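# Move red block from open drawer into tub

## Task

Lift the red block out of the drawer that is already open and set it inside the tub, taking care not to shove the drawer closed. When finished, neither hand may be touching the block, the green stick or the wooden box.

## Robot and tools

Robot: two arms, left_arm with a five-finger left hand and right_arm with a five-finger right hand. Bases in the scene frame: left_arm at (-0.048, +0.320, -0.003) m, right_arm at (+0.015, -0.241, -0.001) m, both turned only slightly about z. A post stands on the floor behind them. Joint ranges (rad): waist -2.880 to 2.880, shoulder 0 to 3.142, elbow 0 to 3.019 (straight at 2.964), wrist pitch -1.693 to 1.571, wrist yaw -1.571 to 1.571, wrist roll -2.094 to 2.094.

Scene frame: origin at table height, halfway between the nominal bases; +x points out over the table, +z up, +y toward left_arm. Reported end_effector_position (m) and end_effector_quat_wxyz are in this frame and may be off by a few cm. Each arm has a hand point 0.05 m in front of the palm: its +z runs along the straight fingers, +y out of the palm, +x across the palm away from the thumb on the right hand (toward the thumb on the left hand). Straight fingertips reach about 0.06-0.07 m past the point along +z and sit 0.06 m behind it along -y. A wrist bracket on the little-finger side can strike things.

Row layout (used by execute_actions and move): 28 numbers, each in [-1, 1], always all 28 even if one arm moves. Order: left dx, dy, dz, rx, ry, rz, then left little, ring, middle, index, thumb_bend, thumb_turn, force_limit, speed; then the same 14 for the right arm. dx..rz are an offset, not a pose: measured along the axes of that arm's current Hand target (its last commanded pose), starting from it; 1.0 = 0.6 m or 180 degrees; rx, ry, rz form one rotation vector. Every row of one action and every target in one move counts from the same starting Hand target, not from the previous row. Sending six zeros asks nothing new of that arm. Orientation commands are clipped to within 40 degrees of the measured one each step.

Hand numbers: fingers and thumb_bend +1 open/straight, -1 curled; thumb_turn +1 beside the palm, -1 opposite the fingers. These are absolute targets, not offsets. force_limit maps -1..+1 to about 0..10 N at the fingertip (0..15 N for the two thumb motors); speed goes from nearly zero at -1 to full at +0.48 and above (full travel 0.49 s). For a gentle grip close at speed -0.94 or below. There is no 'unchanged' value: to keep a hand as it is, resend the eight numbers of its last executed row (or, if none yet, its hand_measured six plus hand_force_limit and hand_speed). Thumb in front of the palm plus fingers wraps objects roughly 0.035-0.065 m thick; a pinch of thumb tip and index pad holds light things up to about 0.08 m. To squeeze harder, raise force_limit and send a more closed target than hand_measured; to loosen, send a more open one.

execute_actions(actions, cameras): actions is a list of actions; each action is a table of up to 15 rows, each row one 1/30 s control step; a short table holds its last row to step 15. Images return only if actions is empty or cameras names them. move(target, speed, blend, blocking, cameras): target is one 28-number row or a list of up to 15; the hand point travels in a straight line to each, all counted from the starting Hand target. speed is m/s, 0.002 to 4.3, default 0.25 (turns at twice that in rad/s); all paths share 10 s. blend (m) rounds corners; 0 stops at each target. Hand numbers of the first target go out at the start, later ones on arrival once things are still. blocking=false returns after about 0.5 s while the move continues. Moves do not avoid obstacles or the other arm, and the hand can lag or overshoot, more when fast. wait(seconds, 0 to 3600) lets time pass. stop() brakes a running move. zoom_image(camera, region=[x0,y0,x1,y1] pixels, at most 504 each way) enlarges part of the latest image from cam_head_left, cam_head_right or cam_high (each 672x504). show_instructions() shows reference pages. finished_scene(scene=1) ends the scene irreversibly.

Results: Hand target (the base for next offsets), end_effector_position and quat, joint positions, velocities, torques (noisy, offset; numbers 3 and 4 wrap at ±28 N m), hand_measured, hand_stopped_by (moving, target, force, stalled, fault), hand_load_n (positive when pushed open; a drop to about 0 signals a lost grip), motor temperatures, and for moves a 'move:' line such as done, off_target, moving, held or fault, with limits=paced (pose clipped) or limits=held (steps withheld). Arms often rest 1-3 cm (up to 5) below the commanded pose without touching anything; a follow-up execute_actions with zero offsets re-requests the pose, or send the missing distance.

Avoid: dropping anything even slightly, releasing moving parts, fast impacts, pushing the drawer shut, hitting fixed or heavy objects, letting anything leave the table, pressing the two hands or arms together, closing one hand on the other, and overloading fingers. Long holds or straining toward unreachable poses heat motors; at 85 °C a MOTOR HOT warning appears and at 100 °C the arm goes limp for 30-60 s. Loose objects may occasionally be nudged by outside pushes. Finish with both hands released and clear.

Each tool is called after "Call:" by a JSON object that holds its "fn" and its "kwargs".

Reference images:

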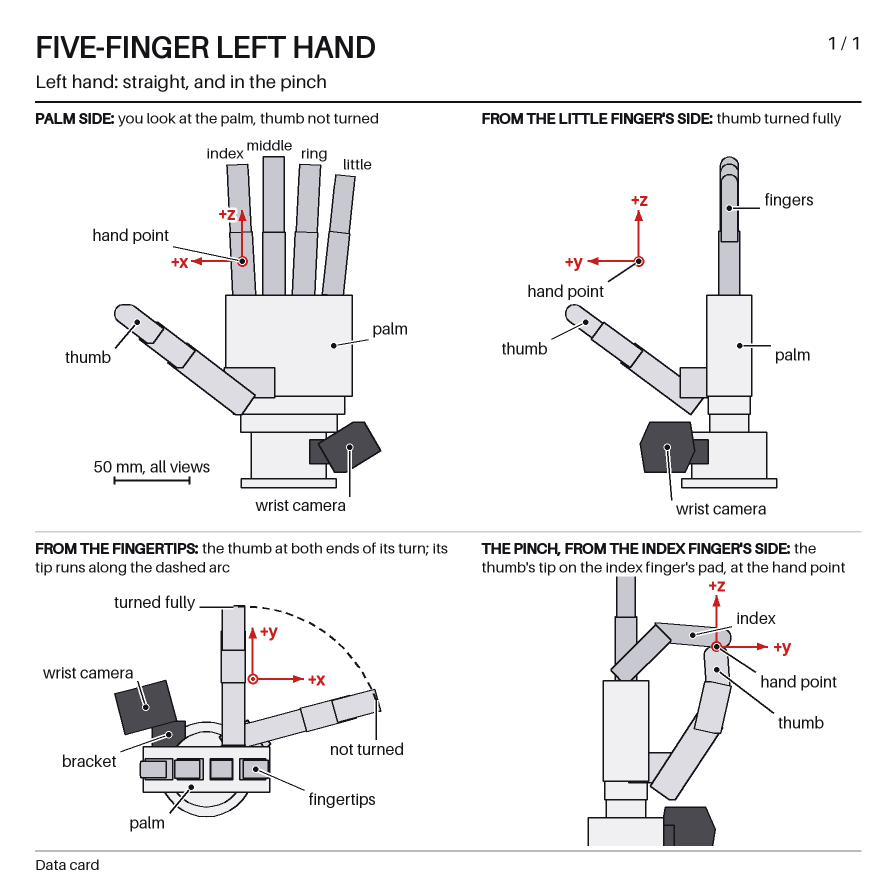

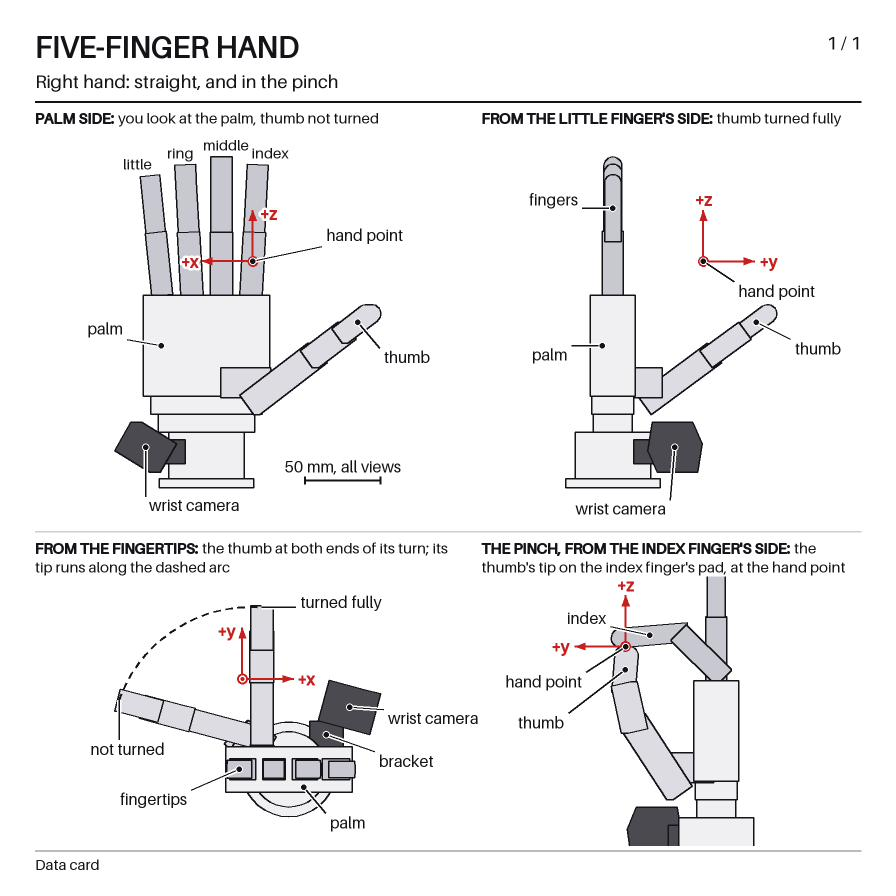

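## Session

Call:
{"fn": "execute_actions", "kwargs": {"actions": []}}

Scene clock: 0.00 s.
left_arm: end_effector_position=(+0.4806, +0.2258, +0.3997) hand_measured=(+1.000, +1.000, +1.000, +1.000, +1.000, +1.000) hand_load_n=(+0.0, +0.0, +0.0, +0.0, +0.0, +0.0) hand_stopped_by=(target, target, target, target, target, target) hand_force_limit=0.00 hand_speed=-0.80 end_effector_quat_wxyz=(+0.630, -0.283, +0.723, +0.006) | right_arm: end_effector_position=(+0.6278, -0.1280, +0.3758) hand_measured=(+1.000, +1.000, +1.000, +1.000, +1.000, +1.000) hand_load_n=(+0.0, +0.0, +0.0, +0.0, +0.0, +0.0) hand_stopped_by=(target, target, target, target, target, target) hand_force_limit=0.00 hand_speed=-0.80 end_effector_quat_wxyz=(-0.311, +0.532, -0.521, +0.590)
Joint positions: left_arm=[-0.512 1.277 1.283 -0.324 -0.849 0.964] | right_arm=[0.305 1.35 1.245 -0.031 0.632 -0.23]
Joint velocities: within noise
Joint torques (N m): no reading
Motor temperatures (°C): left_arm=[30 25 28 30 29 31] | right_arm=[32 27 25 26 30 24]
Heat: left arm: hottest wrist roll 31 °C; right arm: hottest waist 32 °C.
Hand target: left_arm +0.4831, +0.2244, +0.4151; +0.638, -0.288, +0.714, -0.004 | right_arm +0.6319, -0.1266, +0.3830; -0.316, +0.528, -0.521, +0.592

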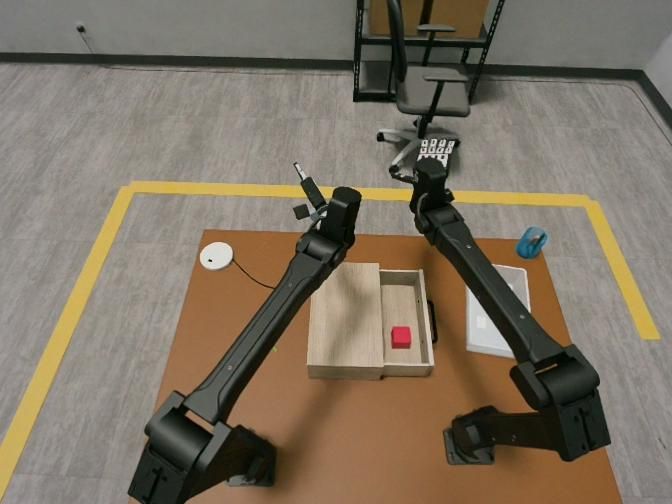

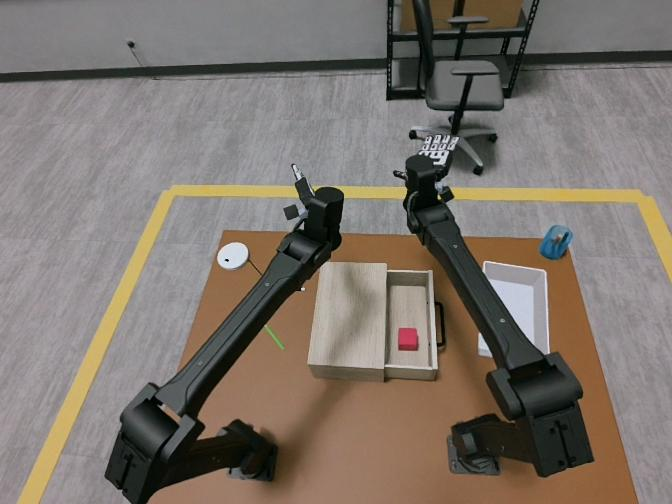

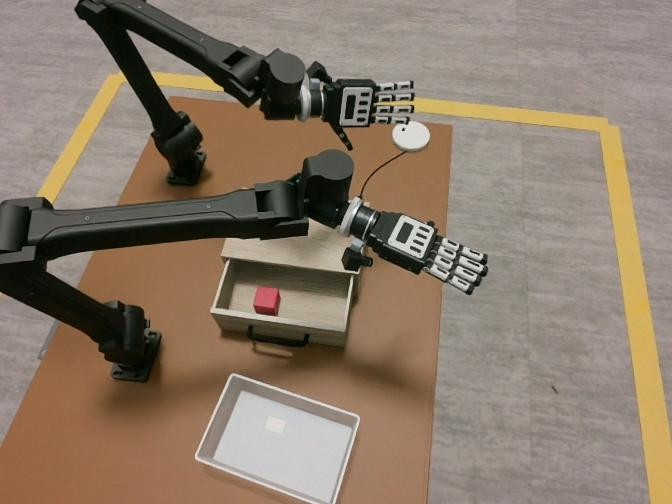

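Call:
{"fn": "zoom_image", "kwargs": {"camera": "cam_head_left", "region": [180, 220, 460, 430]}}

Call:
{"fn": "zoom_image", "kwargs": {"camera": "cam_high", "region": [180, 180, 440, 375]}}

Call:
{"fn": "zoom_image", "kwargs": {"camera": "cam_head_right", "region": [200, 220, 480, 430]}}

Scaled by 1.800 from the camera's image (finer frame: 960x720).

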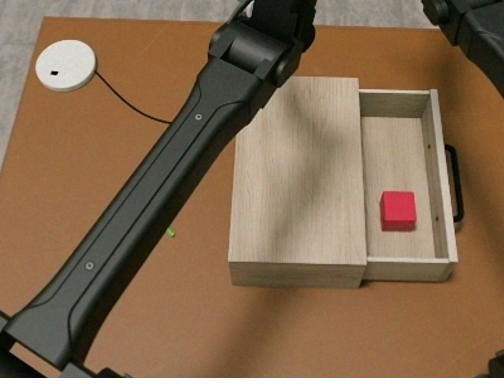

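Scaled by 1.938 from the camera's image (finer frame: 960x720).

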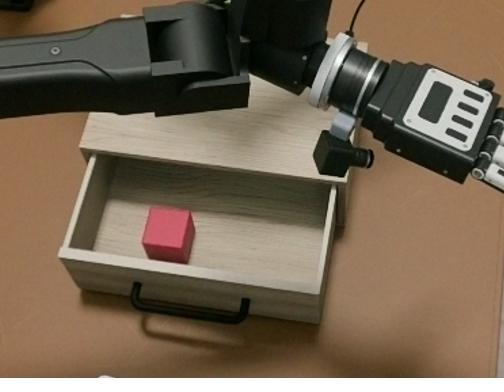

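Scaled by 1.800 from the camera's image (finer frame: 960x720).

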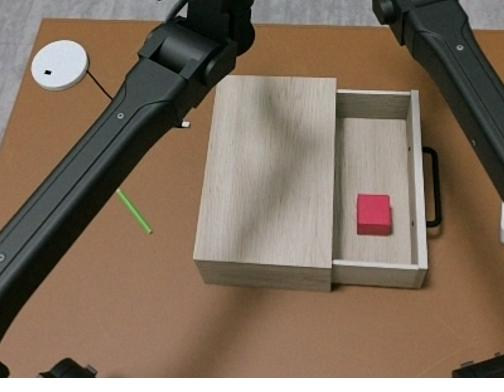

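Call:
{"fn": "move", "kwargs": {"target": [0,0,0,0,0,0,1,1,1,1,1,1,0,-0.8,-0.0322,0.3305,-0.5188,-0.1653,-0.1125,0.0579,-1,-1,0.4,0.4,1,-1,0,-0.3], "speed": 0.25, "cameras": ["all"]}}

Scene clock: 191.00 s.
left_arm: end_effector_position=(+0.4806, +0.2258, +0.3997) hand_measured=(+1.000, +1.000, +1.000, +1.000, +1.000, +1.000) hand_load_n=(+0.0, +0.0, +0.0, +0.0, +0.0, +0.0) hand_stopped_by=(target, target, target, target, target, target) hand_force_limit=0.00 hand_speed=-0.80 end_effector_quat_wxyz=(+0.630, -0.283, +0.723, +0.006) | right_arm: end_effector_position=(+0.3116, -0.0736, +0.2271) hand_measured=(-1.000, -1.000, +0.400, +0.400, +1.000, -1.000) hand_load_n=(+0.0, +0.5, +0.0, +0.0, +0.0, +0.0) hand_stopped_by=(target, target, target, target, target, target) hand_force_limit=0.00 hand_speed=-0.30 end_effector_quat_wxyz=(-0.312, +0.631, -0.637, +0.313)
Joint positions: left_arm=[-0.512 1.277 1.283 -0.324 -0.849 0.964] | right_arm=[0.613 0.747 0.769 -0.793 0.508 0.446]
Joint torques (N m): left_arm=[-1.2 -9.93 12.55 1.94 -0.22 0.12] | right_arm=[1.08 -2.37 7.64 1.11 0.52 0.17]
Motor temperatures (°C): left_arm=[29 27 36 29 28 29] | right_arm=[31 28 34 25 28 23]
Heat: left arm: hottest elbow 36 °C; right arm: hottest elbow 34 °C.
Hand target: left_arm +0.4831, +0.2244, +0.4151; +0.638, -0.288, +0.714, -0.004 | right_arm +0.3049, -0.0717, +0.2197; -0.308, +0.636, -0.636, +0.308
Off the commanded pose: left_arm 0.016 m, 2 deg | right_arm 0.010 m, 1 deg.
move: done

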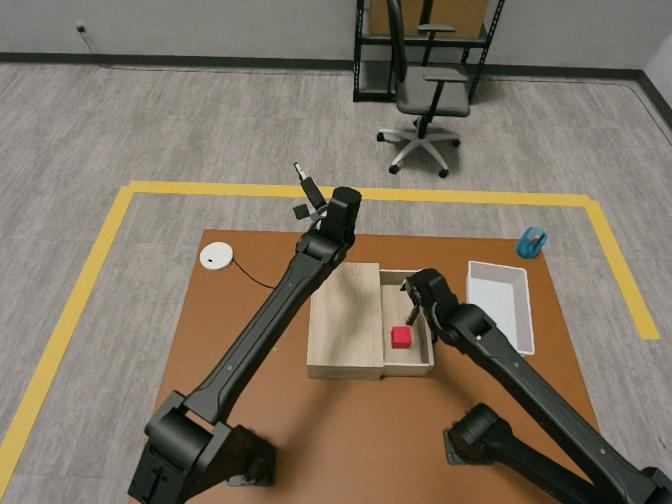

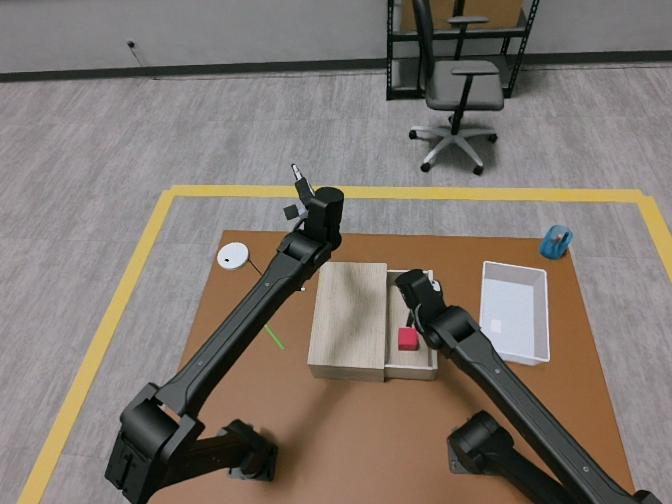

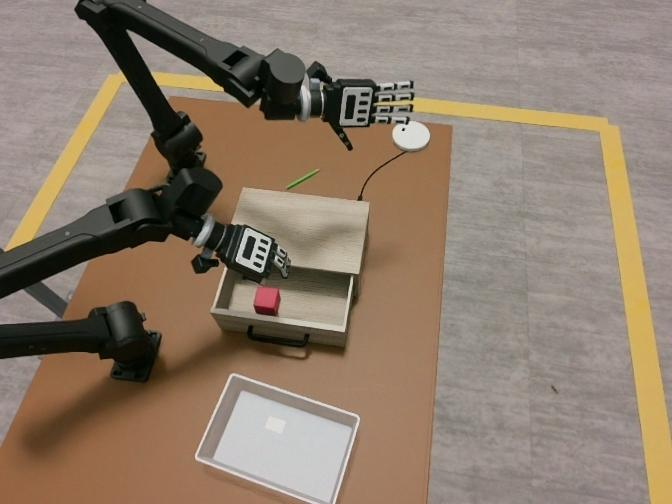

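Call:
{"fn": "zoom_image", "kwargs": {"camera": "cam_high", "region": [170, 180, 390, 345]}}

Call:
{"fn": "zoom_image", "kwargs": {"camera": "cam_head_left", "region": [340, 240, 500, 400]}}

Call:
{"fn": "zoom_image", "kwargs": {"camera": "cam_head_right", "region": [340, 240, 500, 400]}}

Scaled by 2.291 from the camera's image (finer frame: 960x720).

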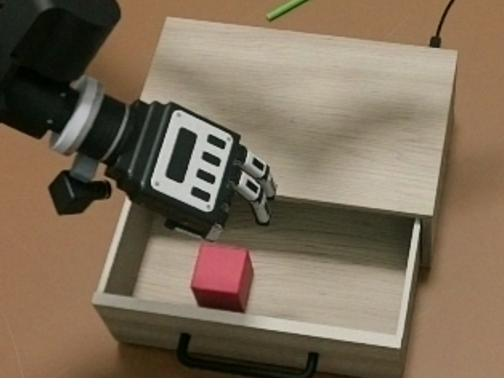

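Scaled by 3.150 from the camera's image (finer frame: 960x720).

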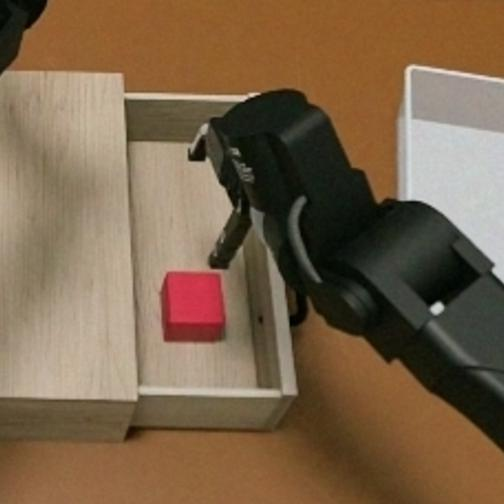

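Scaled by 3.150 from the camera's image (finer frame: 960x720).

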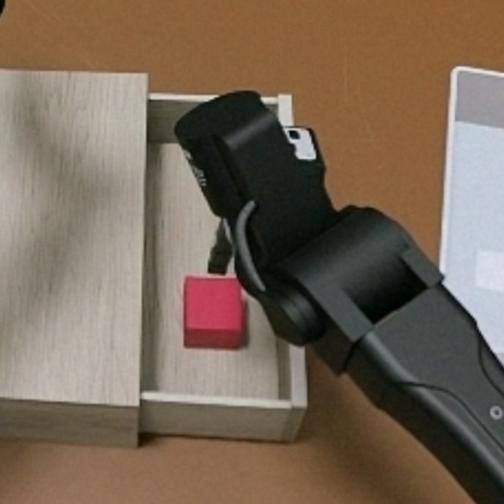

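Call:
{"fn": "move", "kwargs": {"target": [0,0,0,0,0,0,1,1,1,1,1,1,0,-0.8,0.0072,0.1058,0.1135,0,0,0,-1,-1,0.4,0.4,1,-1,0,-0.3], "speed": 0.12, "cameras": ["all"]}}

Call:
{"fn": "zoom_image", "kwargs": {"camera": "cam_high", "region": [190, 220, 370, 350]}}

Call:
{"fn": "zoom_image", "kwargs": {"camera": "cam_head_left", "region": [340, 240, 500, 400]}}

Call:
{"fn": "zoom_image", "kwargs": {"camera": "cam_head_right", "region": [340, 240, 500, 400]}}

Scene clock: 255.70 s.
left_arm: end_effector_position=(+0.4806, +0.2258, +0.3997) hand_measured=(+1.000, +1.000, +1.000, +1.000, +1.000, +1.000) hand_load_n=(+0.0, +0.0, +0.0, +0.0, +0.0, +0.0) hand_stopped_by=(target, target, target, target, target, target) hand_force_limit=0.00 hand_speed=-0.80 end_effector_quat_wxyz=(+0.630, -0.283, +0.723, +0.006) | right_arm: end_effector_position=(+0.3168, -0.0705, +0.1352) hand_measured=(-1.000, -1.000, +0.400, +0.400, +1.000, -1.000) hand_load_n=(+0.0, +0.0, +0.0, +0.0, +0.0, +0.0) hand_stopped_by=(target, target, target, target, target, target) hand_force_limit=0.00 hand_speed=-0.30 end_effector_quat_wxyz=(-0.315, +0.636, -0.635, +0.306)
Joint positions: left_arm=[-0.512 1.277 1.283 -0.324 -0.849 0.964] | right_arm=[0.597 0.802 0.549 -0.513 0.479 0.43]
Joint torques (N m): left_arm=[-1.55 -9.88 12.48 1.8 -0.21 0.1] | right_arm=[-1.73 -1.9 7.47 2.19 0.21 -0.08]
Heat: left arm: hottest elbow 36 °C; right arm: hottest elbow 33 °C.
Hand target: left_arm +0.4831, +0.2244, +0.4151; +0.638, -0.288, +0.714, -0.004 | right_arm +0.3189, -0.0761, +0.1277; -0.308, +0.636, -0.637, +0.308
Off the commanded pose: left_arm 0.016 m, 2 deg | right_arm 0.010 m, 1 deg.
move: done

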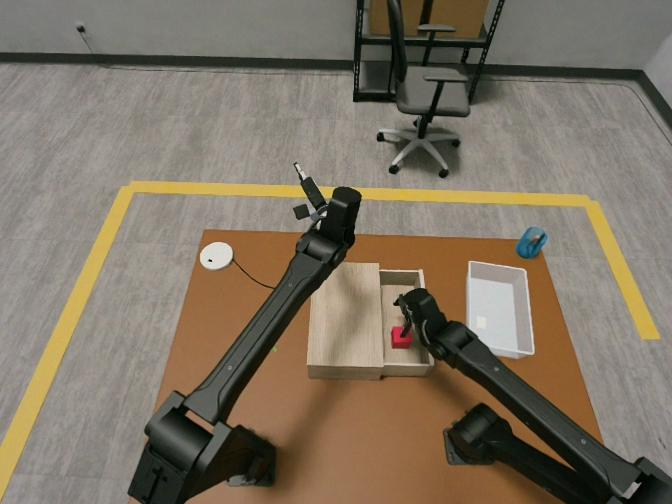

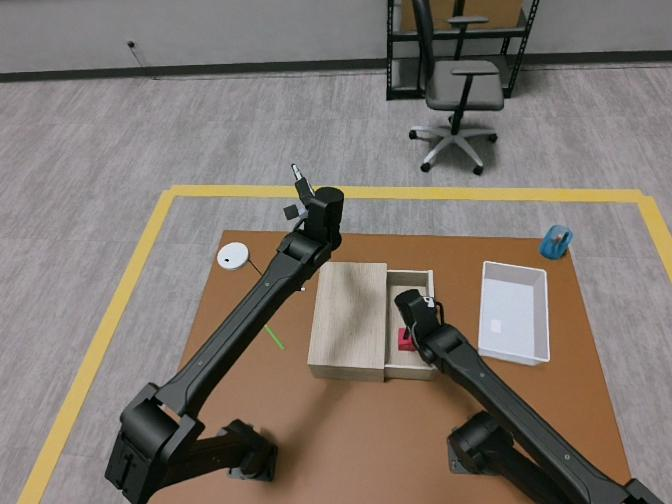

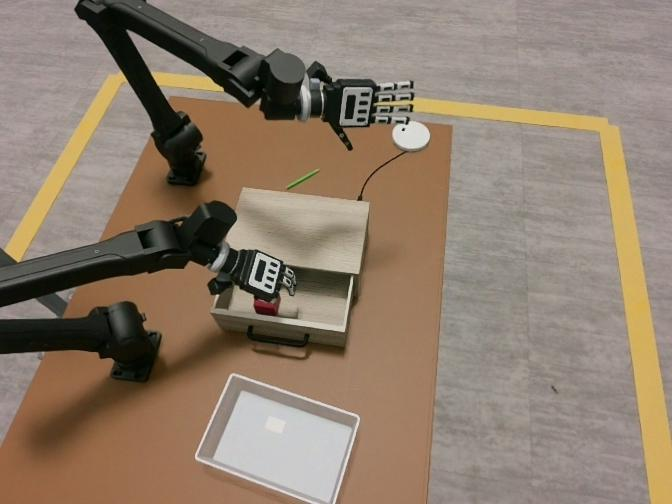

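Scaled by 2.800 from the camera's image (finer frame: 960x720).

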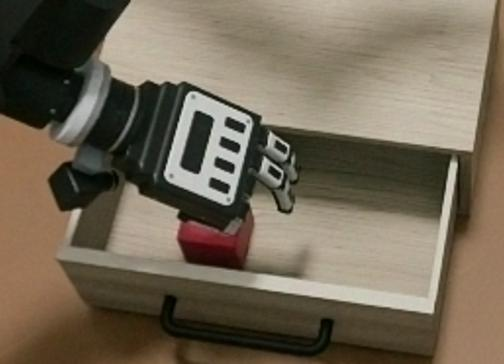

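Scaled by 3.150 from the camera's image (finer frame: 960x720).

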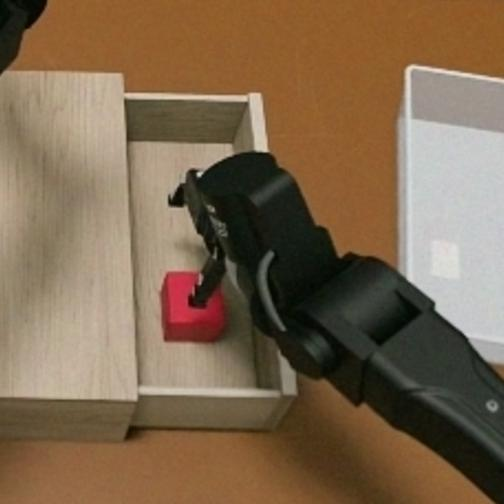

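Scaled by 3.150 from the camera's image (finer frame: 960x720).

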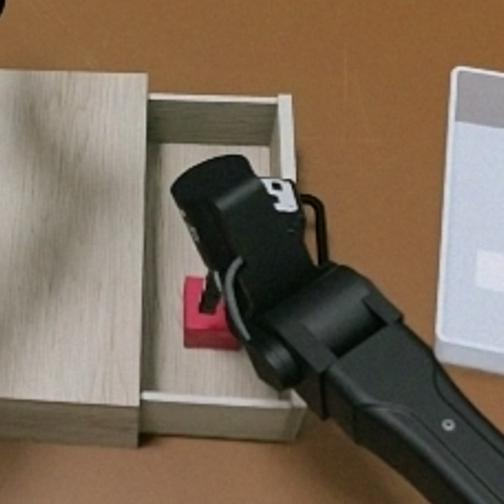

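Call:
{"fn": "move", "kwargs": {"target": [0,0,0,0,0,0,1,1,1,1,1,1,0,-0.8,0.009,0.0718,0.0442,0,0.0276,-0.0349,-1,-1,0.4,0.4,1,-1,0,-0.3], "speed": 0.1, "cameras": ["all"]}}

Call:
{"fn": "zoom_image", "kwargs": {"camera": "cam_high", "region": [190, 220, 370, 350]}}

Call:
{"fn": "zoom_image", "kwargs": {"camera": "cam_head_left", "region": [340, 240, 500, 400]}}

Call:
{"fn": "zoom_image", "kwargs": {"camera": "cam_head_right", "region": [340, 240, 500, 400]}}

Scene clock: 310.77 s.
left_arm: end_effector_position=(+0.4806, +0.2258, +0.3997) hand_measured=(+1.000, +1.000, +1.000, +1.000, +1.000, +1.000) hand_load_n=(+0.0, +0.0, +0.0, +0.0, +0.0, +0.0) hand_stopped_by=(target, target, target, target, target, target) hand_force_limit=0.00 hand_speed=-0.80 end_effector_quat_wxyz=(+0.630, -0.283, +0.723, +0.006) | right_arm: end_effector_position=(+0.3173, -0.0839, +0.0854) hand_measured=(-1.000, -1.000, +0.400, +0.400, +1.000, -1.000) hand_load_n=(+0.5, +0.0, +0.0, +0.0, +0.0, +0.0) hand_stopped_by=(target, target, target, target, target, target) hand_force_limit=0.00 hand_speed=-0.30 end_effector_quat_wxyz=(-0.266, +0.646, -0.623, +0.352)
Joint positions: left_arm=[-0.512 1.277 1.283 -0.324 -0.849 0.964] | right_arm=[0.639 0.906 0.475 -0.405 0.604 0.404]
Joint velocities: left_arm=[0.015 -0.044 0.002 0.002 -0.007 -0.007] | right_arm=[within noise]
Joint torques (N m): left_arm=[-1.38 -9.82 12.53 1.8 -0.22 0.08] | right_arm=[0.79 -2.14 6.82 1.99 0.6 -0.09]
Heat: left arm: hottest elbow 37 °C; right arm: hottest elbow 32 °C.
Hand target: left_arm +0.4831, +0.2244, +0.4151; +0.638, -0.288, +0.714, -0.004 | right_arm +0.3130, -0.0816, +0.0775; -0.262, +0.656, -0.613, +0.352
Off the commanded pose: left_arm 0.016 m, 2 deg | right_arm 0.009 m, 2 deg.
move: done

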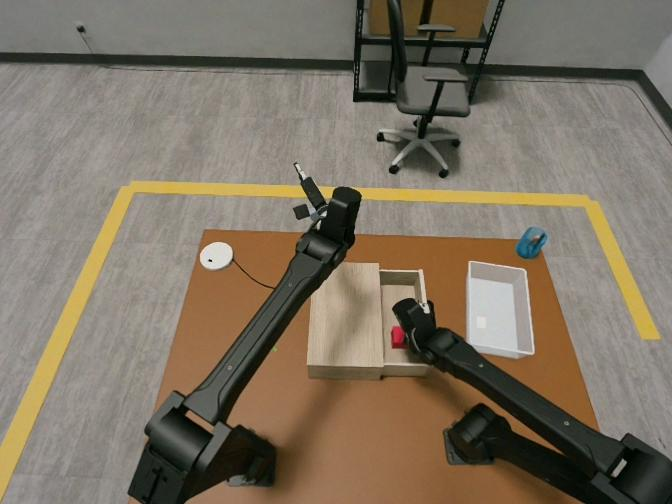

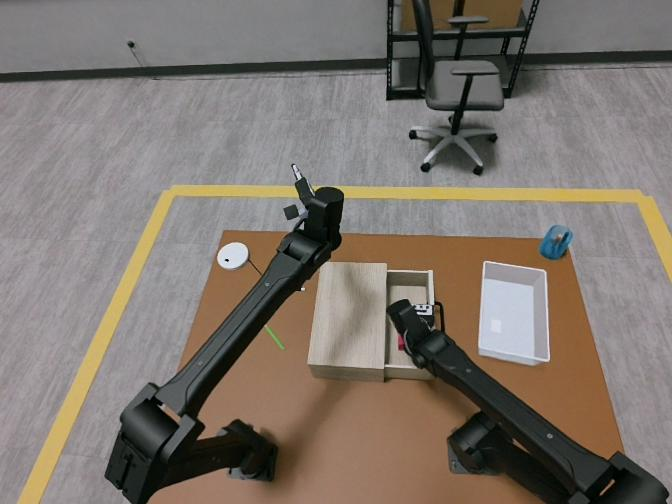

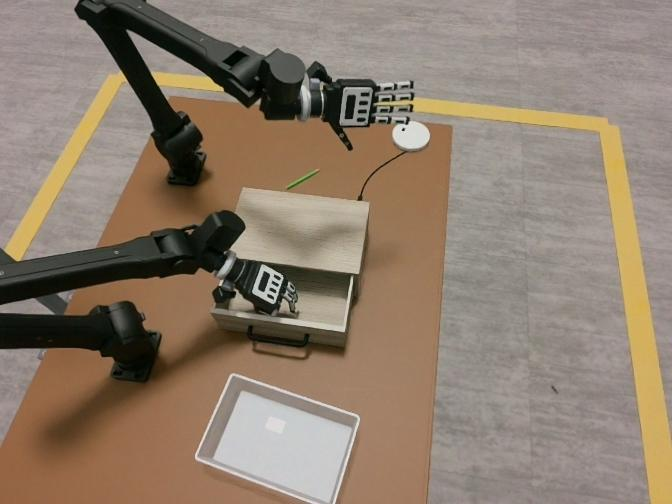

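Scaled by 2.800 from the camera's image (finer frame: 960x720).

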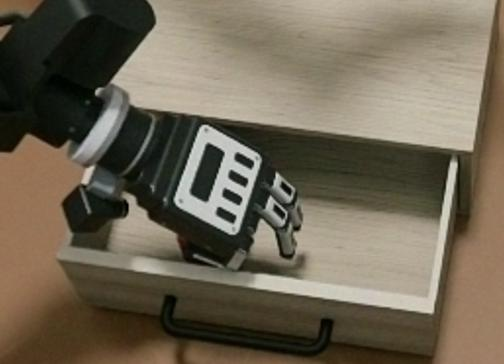

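Scaled by 3.150 from the camera's image (finer frame: 960x720).

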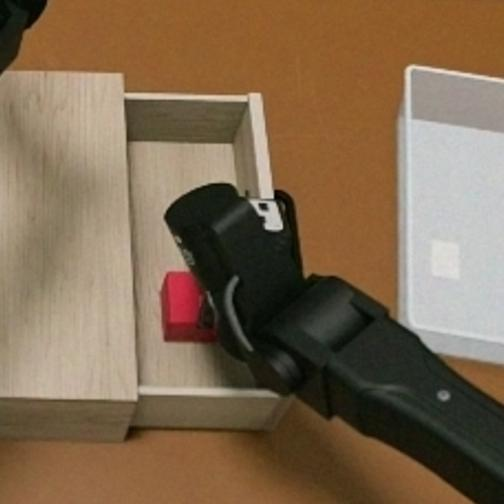

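Scaled by 3.150 from the camera's image (finer frame: 960x720).

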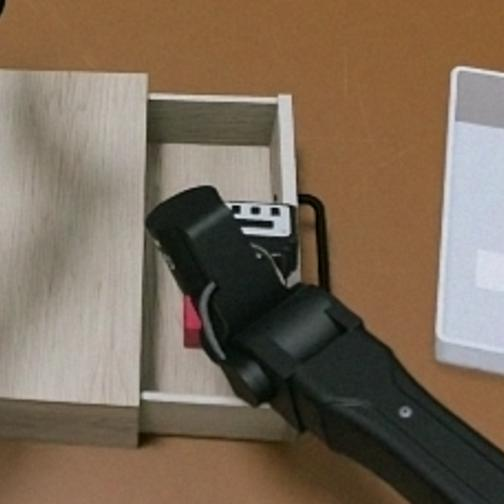

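Call:
{"fn": "move", "kwargs": {"target": [0,0,0,0,0,0,1,1,1,1,1,1,0,-0.8,-0.0198,0.0542,0.0312,0,0,0,-1,-1,0.4,0.4,1,-1,0,-0.3], "speed": 0.06, "cameras": ["all"]}}

Call:
{"fn": "zoom_image", "kwargs": {"camera": "cam_high", "region": [190, 220, 370, 350]}}

Call:
{"fn": "zoom_image", "kwargs": {"camera": "cam_head_left", "region": [360, 260, 460, 390]}}

Call:
{"fn": "zoom_image", "kwargs": {"camera": "cam_head_right", "region": [360, 260, 460, 390]}}

Scene clock: 338.10 s.
left_arm: end_effector_position=(+0.4806, +0.2258, +0.3997) hand_measured=(+1.000, +1.000, +1.000, +1.000, +1.000, +1.000) hand_load_n=(+0.0, +0.0, +0.0, +0.0, +0.0, +0.0) hand_stopped_by=(target, target, target, target, target, target) hand_force_limit=0.00 hand_speed=-0.80 end_effector_quat_wxyz=(+0.630, -0.283, +0.723, +0.006) | right_arm: end_effector_position=(+0.3287, -0.0690, +0.0853) hand_measured=(-1.000, -1.000, +0.400, +0.400, +1.000, -1.000) hand_load_n=(+0.0, +0.0, +0.0, +0.0, +0.0, -2.0) hand_stopped_by=(target, target, target, target, target, target) hand_force_limit=0.00 hand_speed=-0.30 end_effector_quat_wxyz=(-0.303, +0.630, -0.615, +0.366)
Joint positions: left_arm=[-0.512 1.277 1.283 -0.324 -0.849 0.964] | right_arm=[0.67 0.933 0.447 -0.267 0.639 0.404]
Joint torques (N m): left_arm=[-1.38 -9.58 12.53 1.91 -0.23 0.1] | right_arm=[1.14 1.26 4.11 1.31 0.11 0.27]
Heat: left arm: hottest elbow 37 °C; right arm: hottest waist 31 °C.
Hand target: left_arm +0.4831, +0.2244, +0.4151; +0.638, -0.288, +0.714, -0.004 | right_arm +0.3075, -0.0750, +0.0390; -0.262, +0.656, -0.613, +0.352
Off the commanded pose: left_arm 0.016 m, 2 deg | right_arm 0.051 m, 6 deg.
move: off_target (right_arm)

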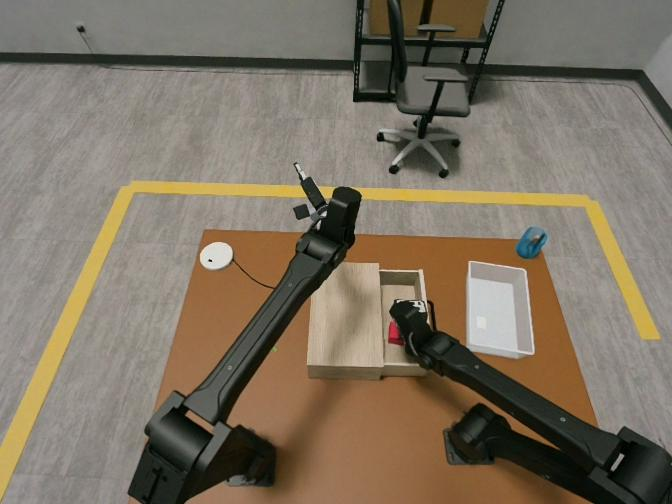

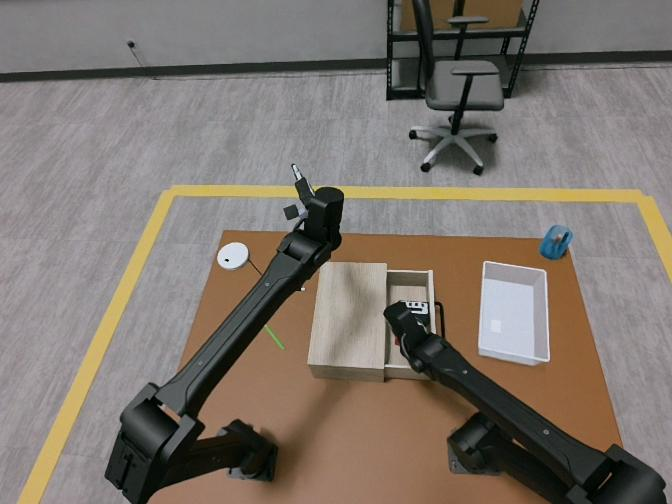

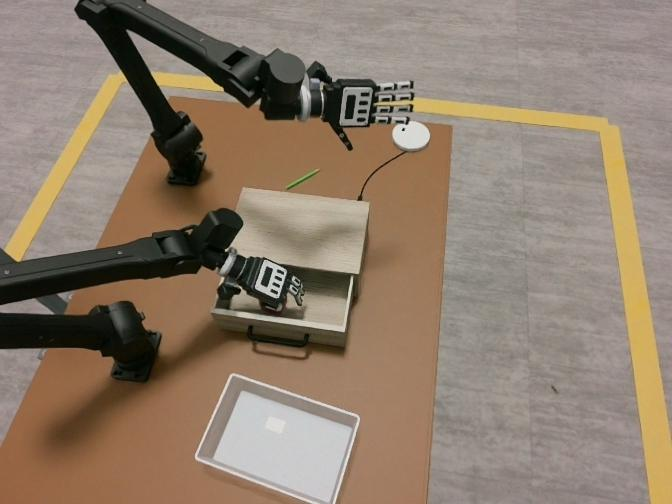

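Scaled by 2.800 from the camera's image (finer frame: 960x720).

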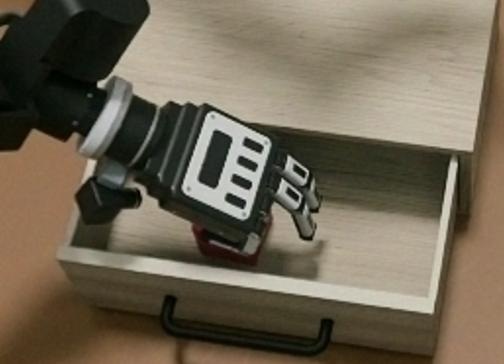

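Scaled by 3.877 from the camera's image (finer frame: 960x720).

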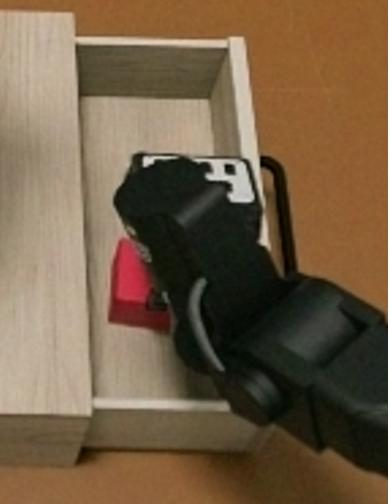

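Scaled by 3.877 from the camera's image (finer frame: 960x720).

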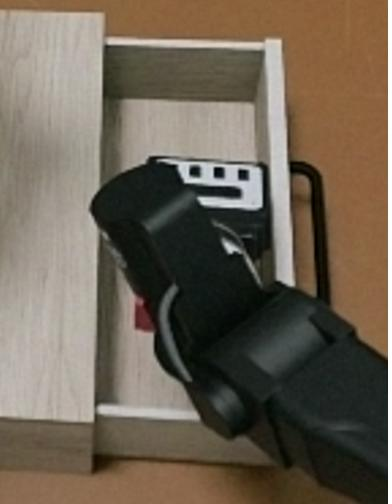

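Call:
{"fn": "move", "kwargs": {"target": [0,0,0,0,0,0,1,1,1,1,1,1,0,-0.8,0.014,-0.1202,-0.0642,0,0,0,-1,-1,0.4,0.4,1,-1,0,-0.3], "speed": 0.1, "cameras": ["all"]}}

Call:
{"fn": "zoom_image", "kwargs": {"camera": "cam_high", "region": [190, 220, 370, 350]}}

Call:
{"fn": "zoom_image", "kwargs": {"camera": "cam_head_left", "region": [360, 260, 460, 390]}}

Call:
{"fn": "zoom_image", "kwargs": {"camera": "cam_head_right", "region": [360, 260, 460, 390]}}

Scene clock: 355.87 s.
left_arm: end_effector_position=(+0.4806, +0.2258, +0.3997) hand_measured=(+1.000, +1.000, +1.000, +1.000, +1.000, +1.000) hand_load_n=(+0.0, +0.0, +0.0, +0.0, +0.0, +0.0) hand_stopped_by=(target, target, target, target, target, target) hand_force_limit=0.00 hand_speed=-0.80 end_effector_quat_wxyz=(+0.630, -0.283, +0.723, +0.006) | right_arm: end_effector_position=(+0.3112, -0.0779, +0.0996) hand_measured=(-1.000, -1.000, +0.400, +0.400, +1.000, -1.000) hand_load_n=(+0.0, +0.0, +0.0, +0.0, +0.0, +0.0) hand_stopped_by=(target, target, target, target, target, target) hand_force_limit=0.00 hand_speed=-0.30 end_effector_quat_wxyz=(-0.250, +0.662, -0.614, +0.349)
Joint positions: left_arm=[-0.512 1.277 1.283 -0.324 -0.849 0.964] | right_arm=[0.67 0.903 0.532 -0.511 0.615 0.409]
Joint torques (N m): left_arm=[-1.38 -10.05 12.57 1.87 -0.2 0.1] | right_arm=[-1.03 -4.07 10.88 0.99 0.33 -0.08]
Heat: left arm: hottest elbow 37 °C; right arm: hottest waist 31 °C.
Hand target: left_arm +0.4831, +0.2244, +0.4151; +0.638, -0.288, +0.714, -0.004 | right_arm +0.3220, -0.0721, +0.1198; -0.262, +0.656, -0.613, +0.352
Off the commanded pose: left_arm 0.016 m, 2 deg | right_arm 0.024 m, 2 deg.
move: off_target (right_arm)

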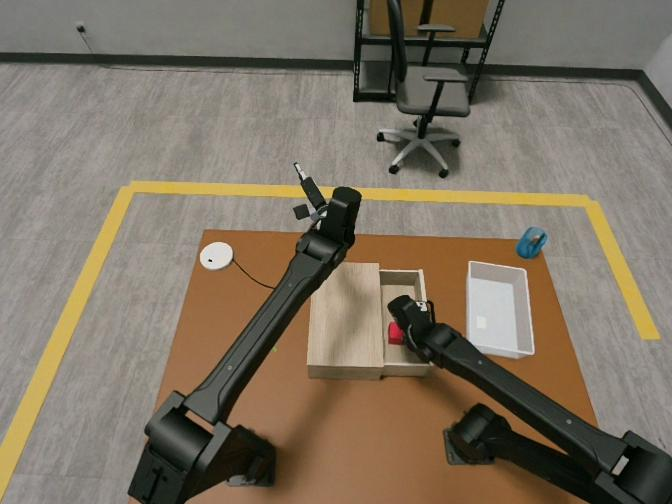

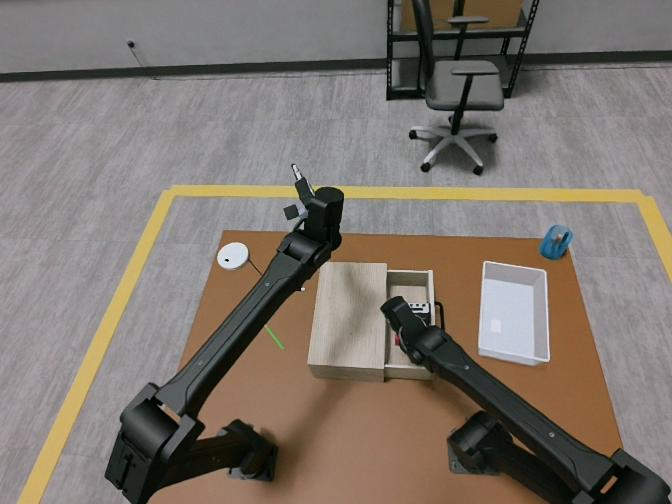

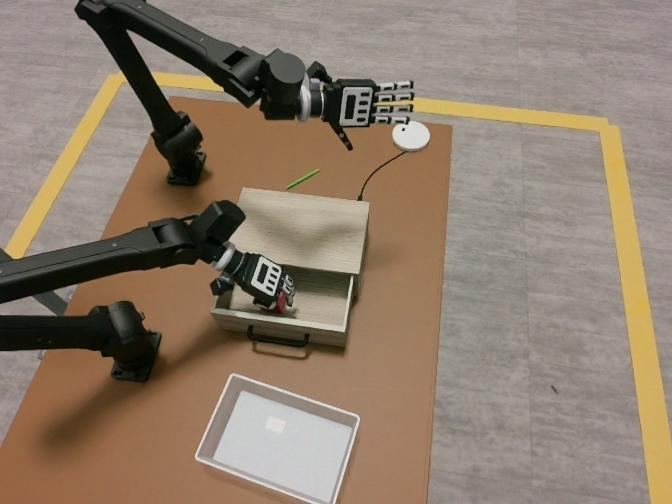

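Scaled by 2.800 from the camera's image (finer frame: 960x720).

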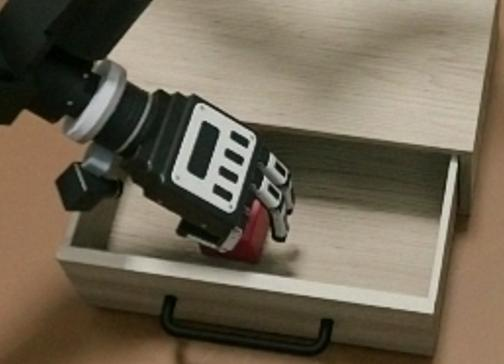

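Scaled by 3.877 from the camera's image (finer frame: 960x720).

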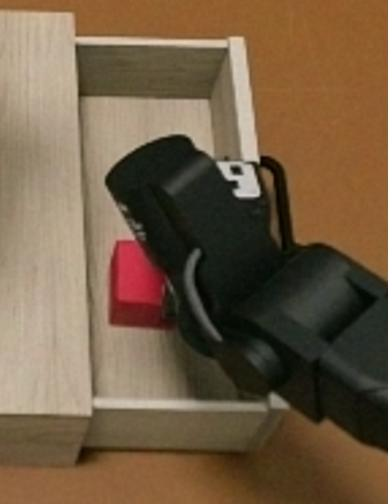

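Scaled by 3.877 from the camera's image (finer frame: 960x720).

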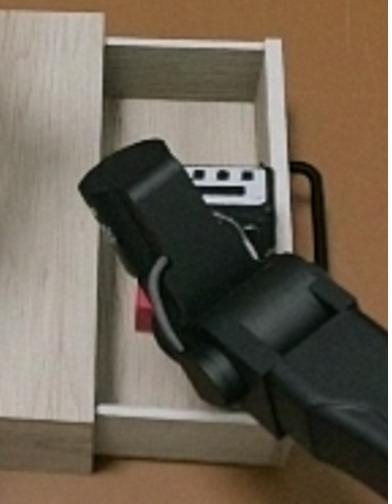

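Call:
{"fn": "move", "kwargs": {"target": [0,0,0,0,0,0,1,1,1,1,1,1,0,-0.8,0.019,-0.0228,-0.0752,0,0,0,-1,-1,0.4,0.4,1,-1,0,-0.3], "speed": 0.15, "cameras": ["all"]}}

Call:
{"fn": "zoom_image", "kwargs": {"camera": "cam_high", "region": [190, 220, 370, 350]}}

Call:
{"fn": "zoom_image", "kwargs": {"camera": "cam_head_left", "region": [360, 260, 460, 390]}}

Call:
{"fn": "zoom_image", "kwargs": {"camera": "cam_head_right", "region": [360, 260, 460, 390]}}

Scene clock: 369.50 s.
left_arm: end_effector_position=(+0.4806, +0.2258, +0.3997) hand_measured=(+1.000, +1.000, +1.000, +1.000, +1.000, +1.000) hand_load_n=(+0.0, +0.0, +0.0, +0.0, +0.0, +0.0) hand_stopped_by=(target, target, target, target, target, target) hand_force_limit=0.00 hand_speed=-0.80 end_effector_quat_wxyz=(+0.630, -0.283, +0.723, +0.006) | right_arm: end_effector_position=(+0.2892, -0.0906, +0.1385) hand_measured=(-1.000, -1.000, +0.400, +0.400, +1.000, -1.000) hand_load_n=(+0.0, +0.0, +0.0, +0.0, +0.0, +0.0) hand_stopped_by=(target, target, target, target, target, target) hand_force_limit=0.00 hand_speed=-0.30 end_effector_quat_wxyz=(-0.243, +0.663, -0.614, +0.353)
Joint positions: left_arm=[-0.512 1.277 1.283 -0.324 -0.849 0.964] | right_arm=[0.7 0.783 0.588 -0.717 0.643 0.439]
Joint torques (N m): left_arm=[-1.9 -10.23 12.45 1.88 -0.24 0.12] | right_arm=[0.91 -1.9 11.26 0.99 0.64 0.19]
Heat: left arm: hottest elbow 37 °C; right arm: hottest elbow 32 °C.
Hand target: left_arm +0.4831, +0.2244, +0.4151; +0.638, -0.288, +0.714, -0.004 | right_arm +0.2951, -0.0779, +0.1597; -0.262, +0.656, -0.613, +0.352
Off the commanded pose: left_arm 0.016 m, 2 deg | right_arm 0.025 m, 2 deg.
move: off_target (right_arm)

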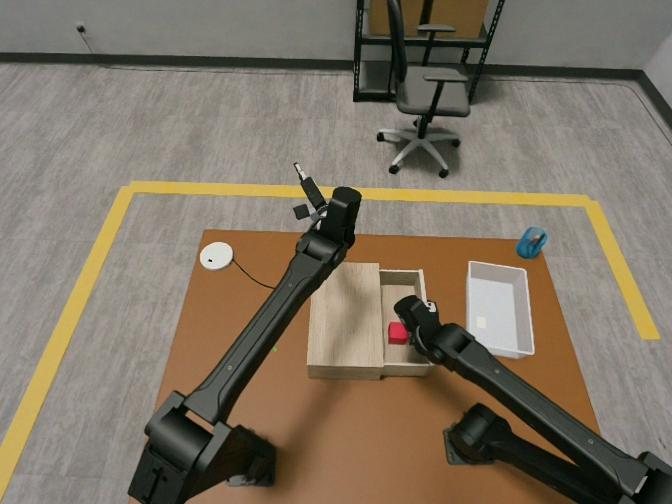

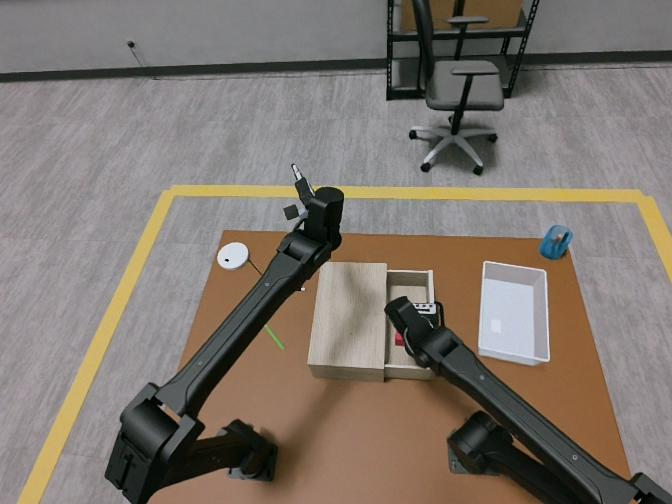

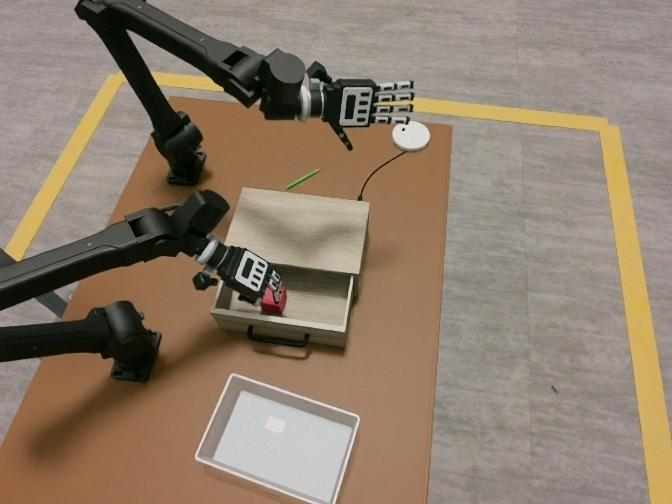

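Scaled by 2.800 from the camera's image (finer frame: 960x720).

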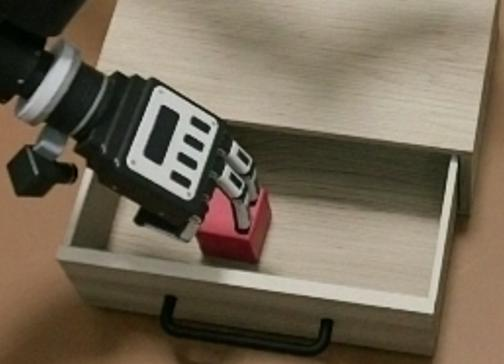

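Scaled by 3.877 from the camera's image (finer frame: 960x720).

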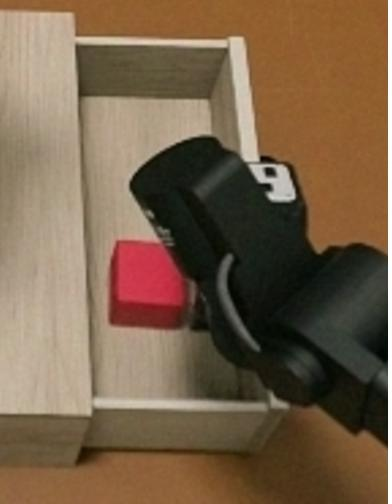

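Scaled by 3.877 from the camera's image (finer frame: 960x720).

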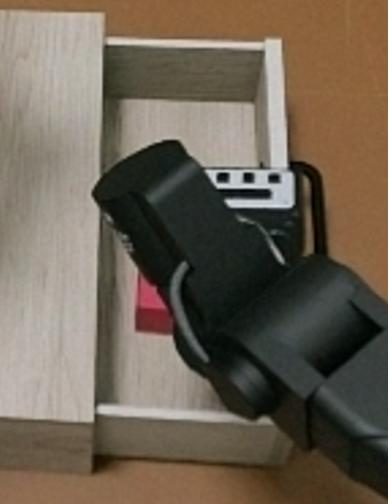

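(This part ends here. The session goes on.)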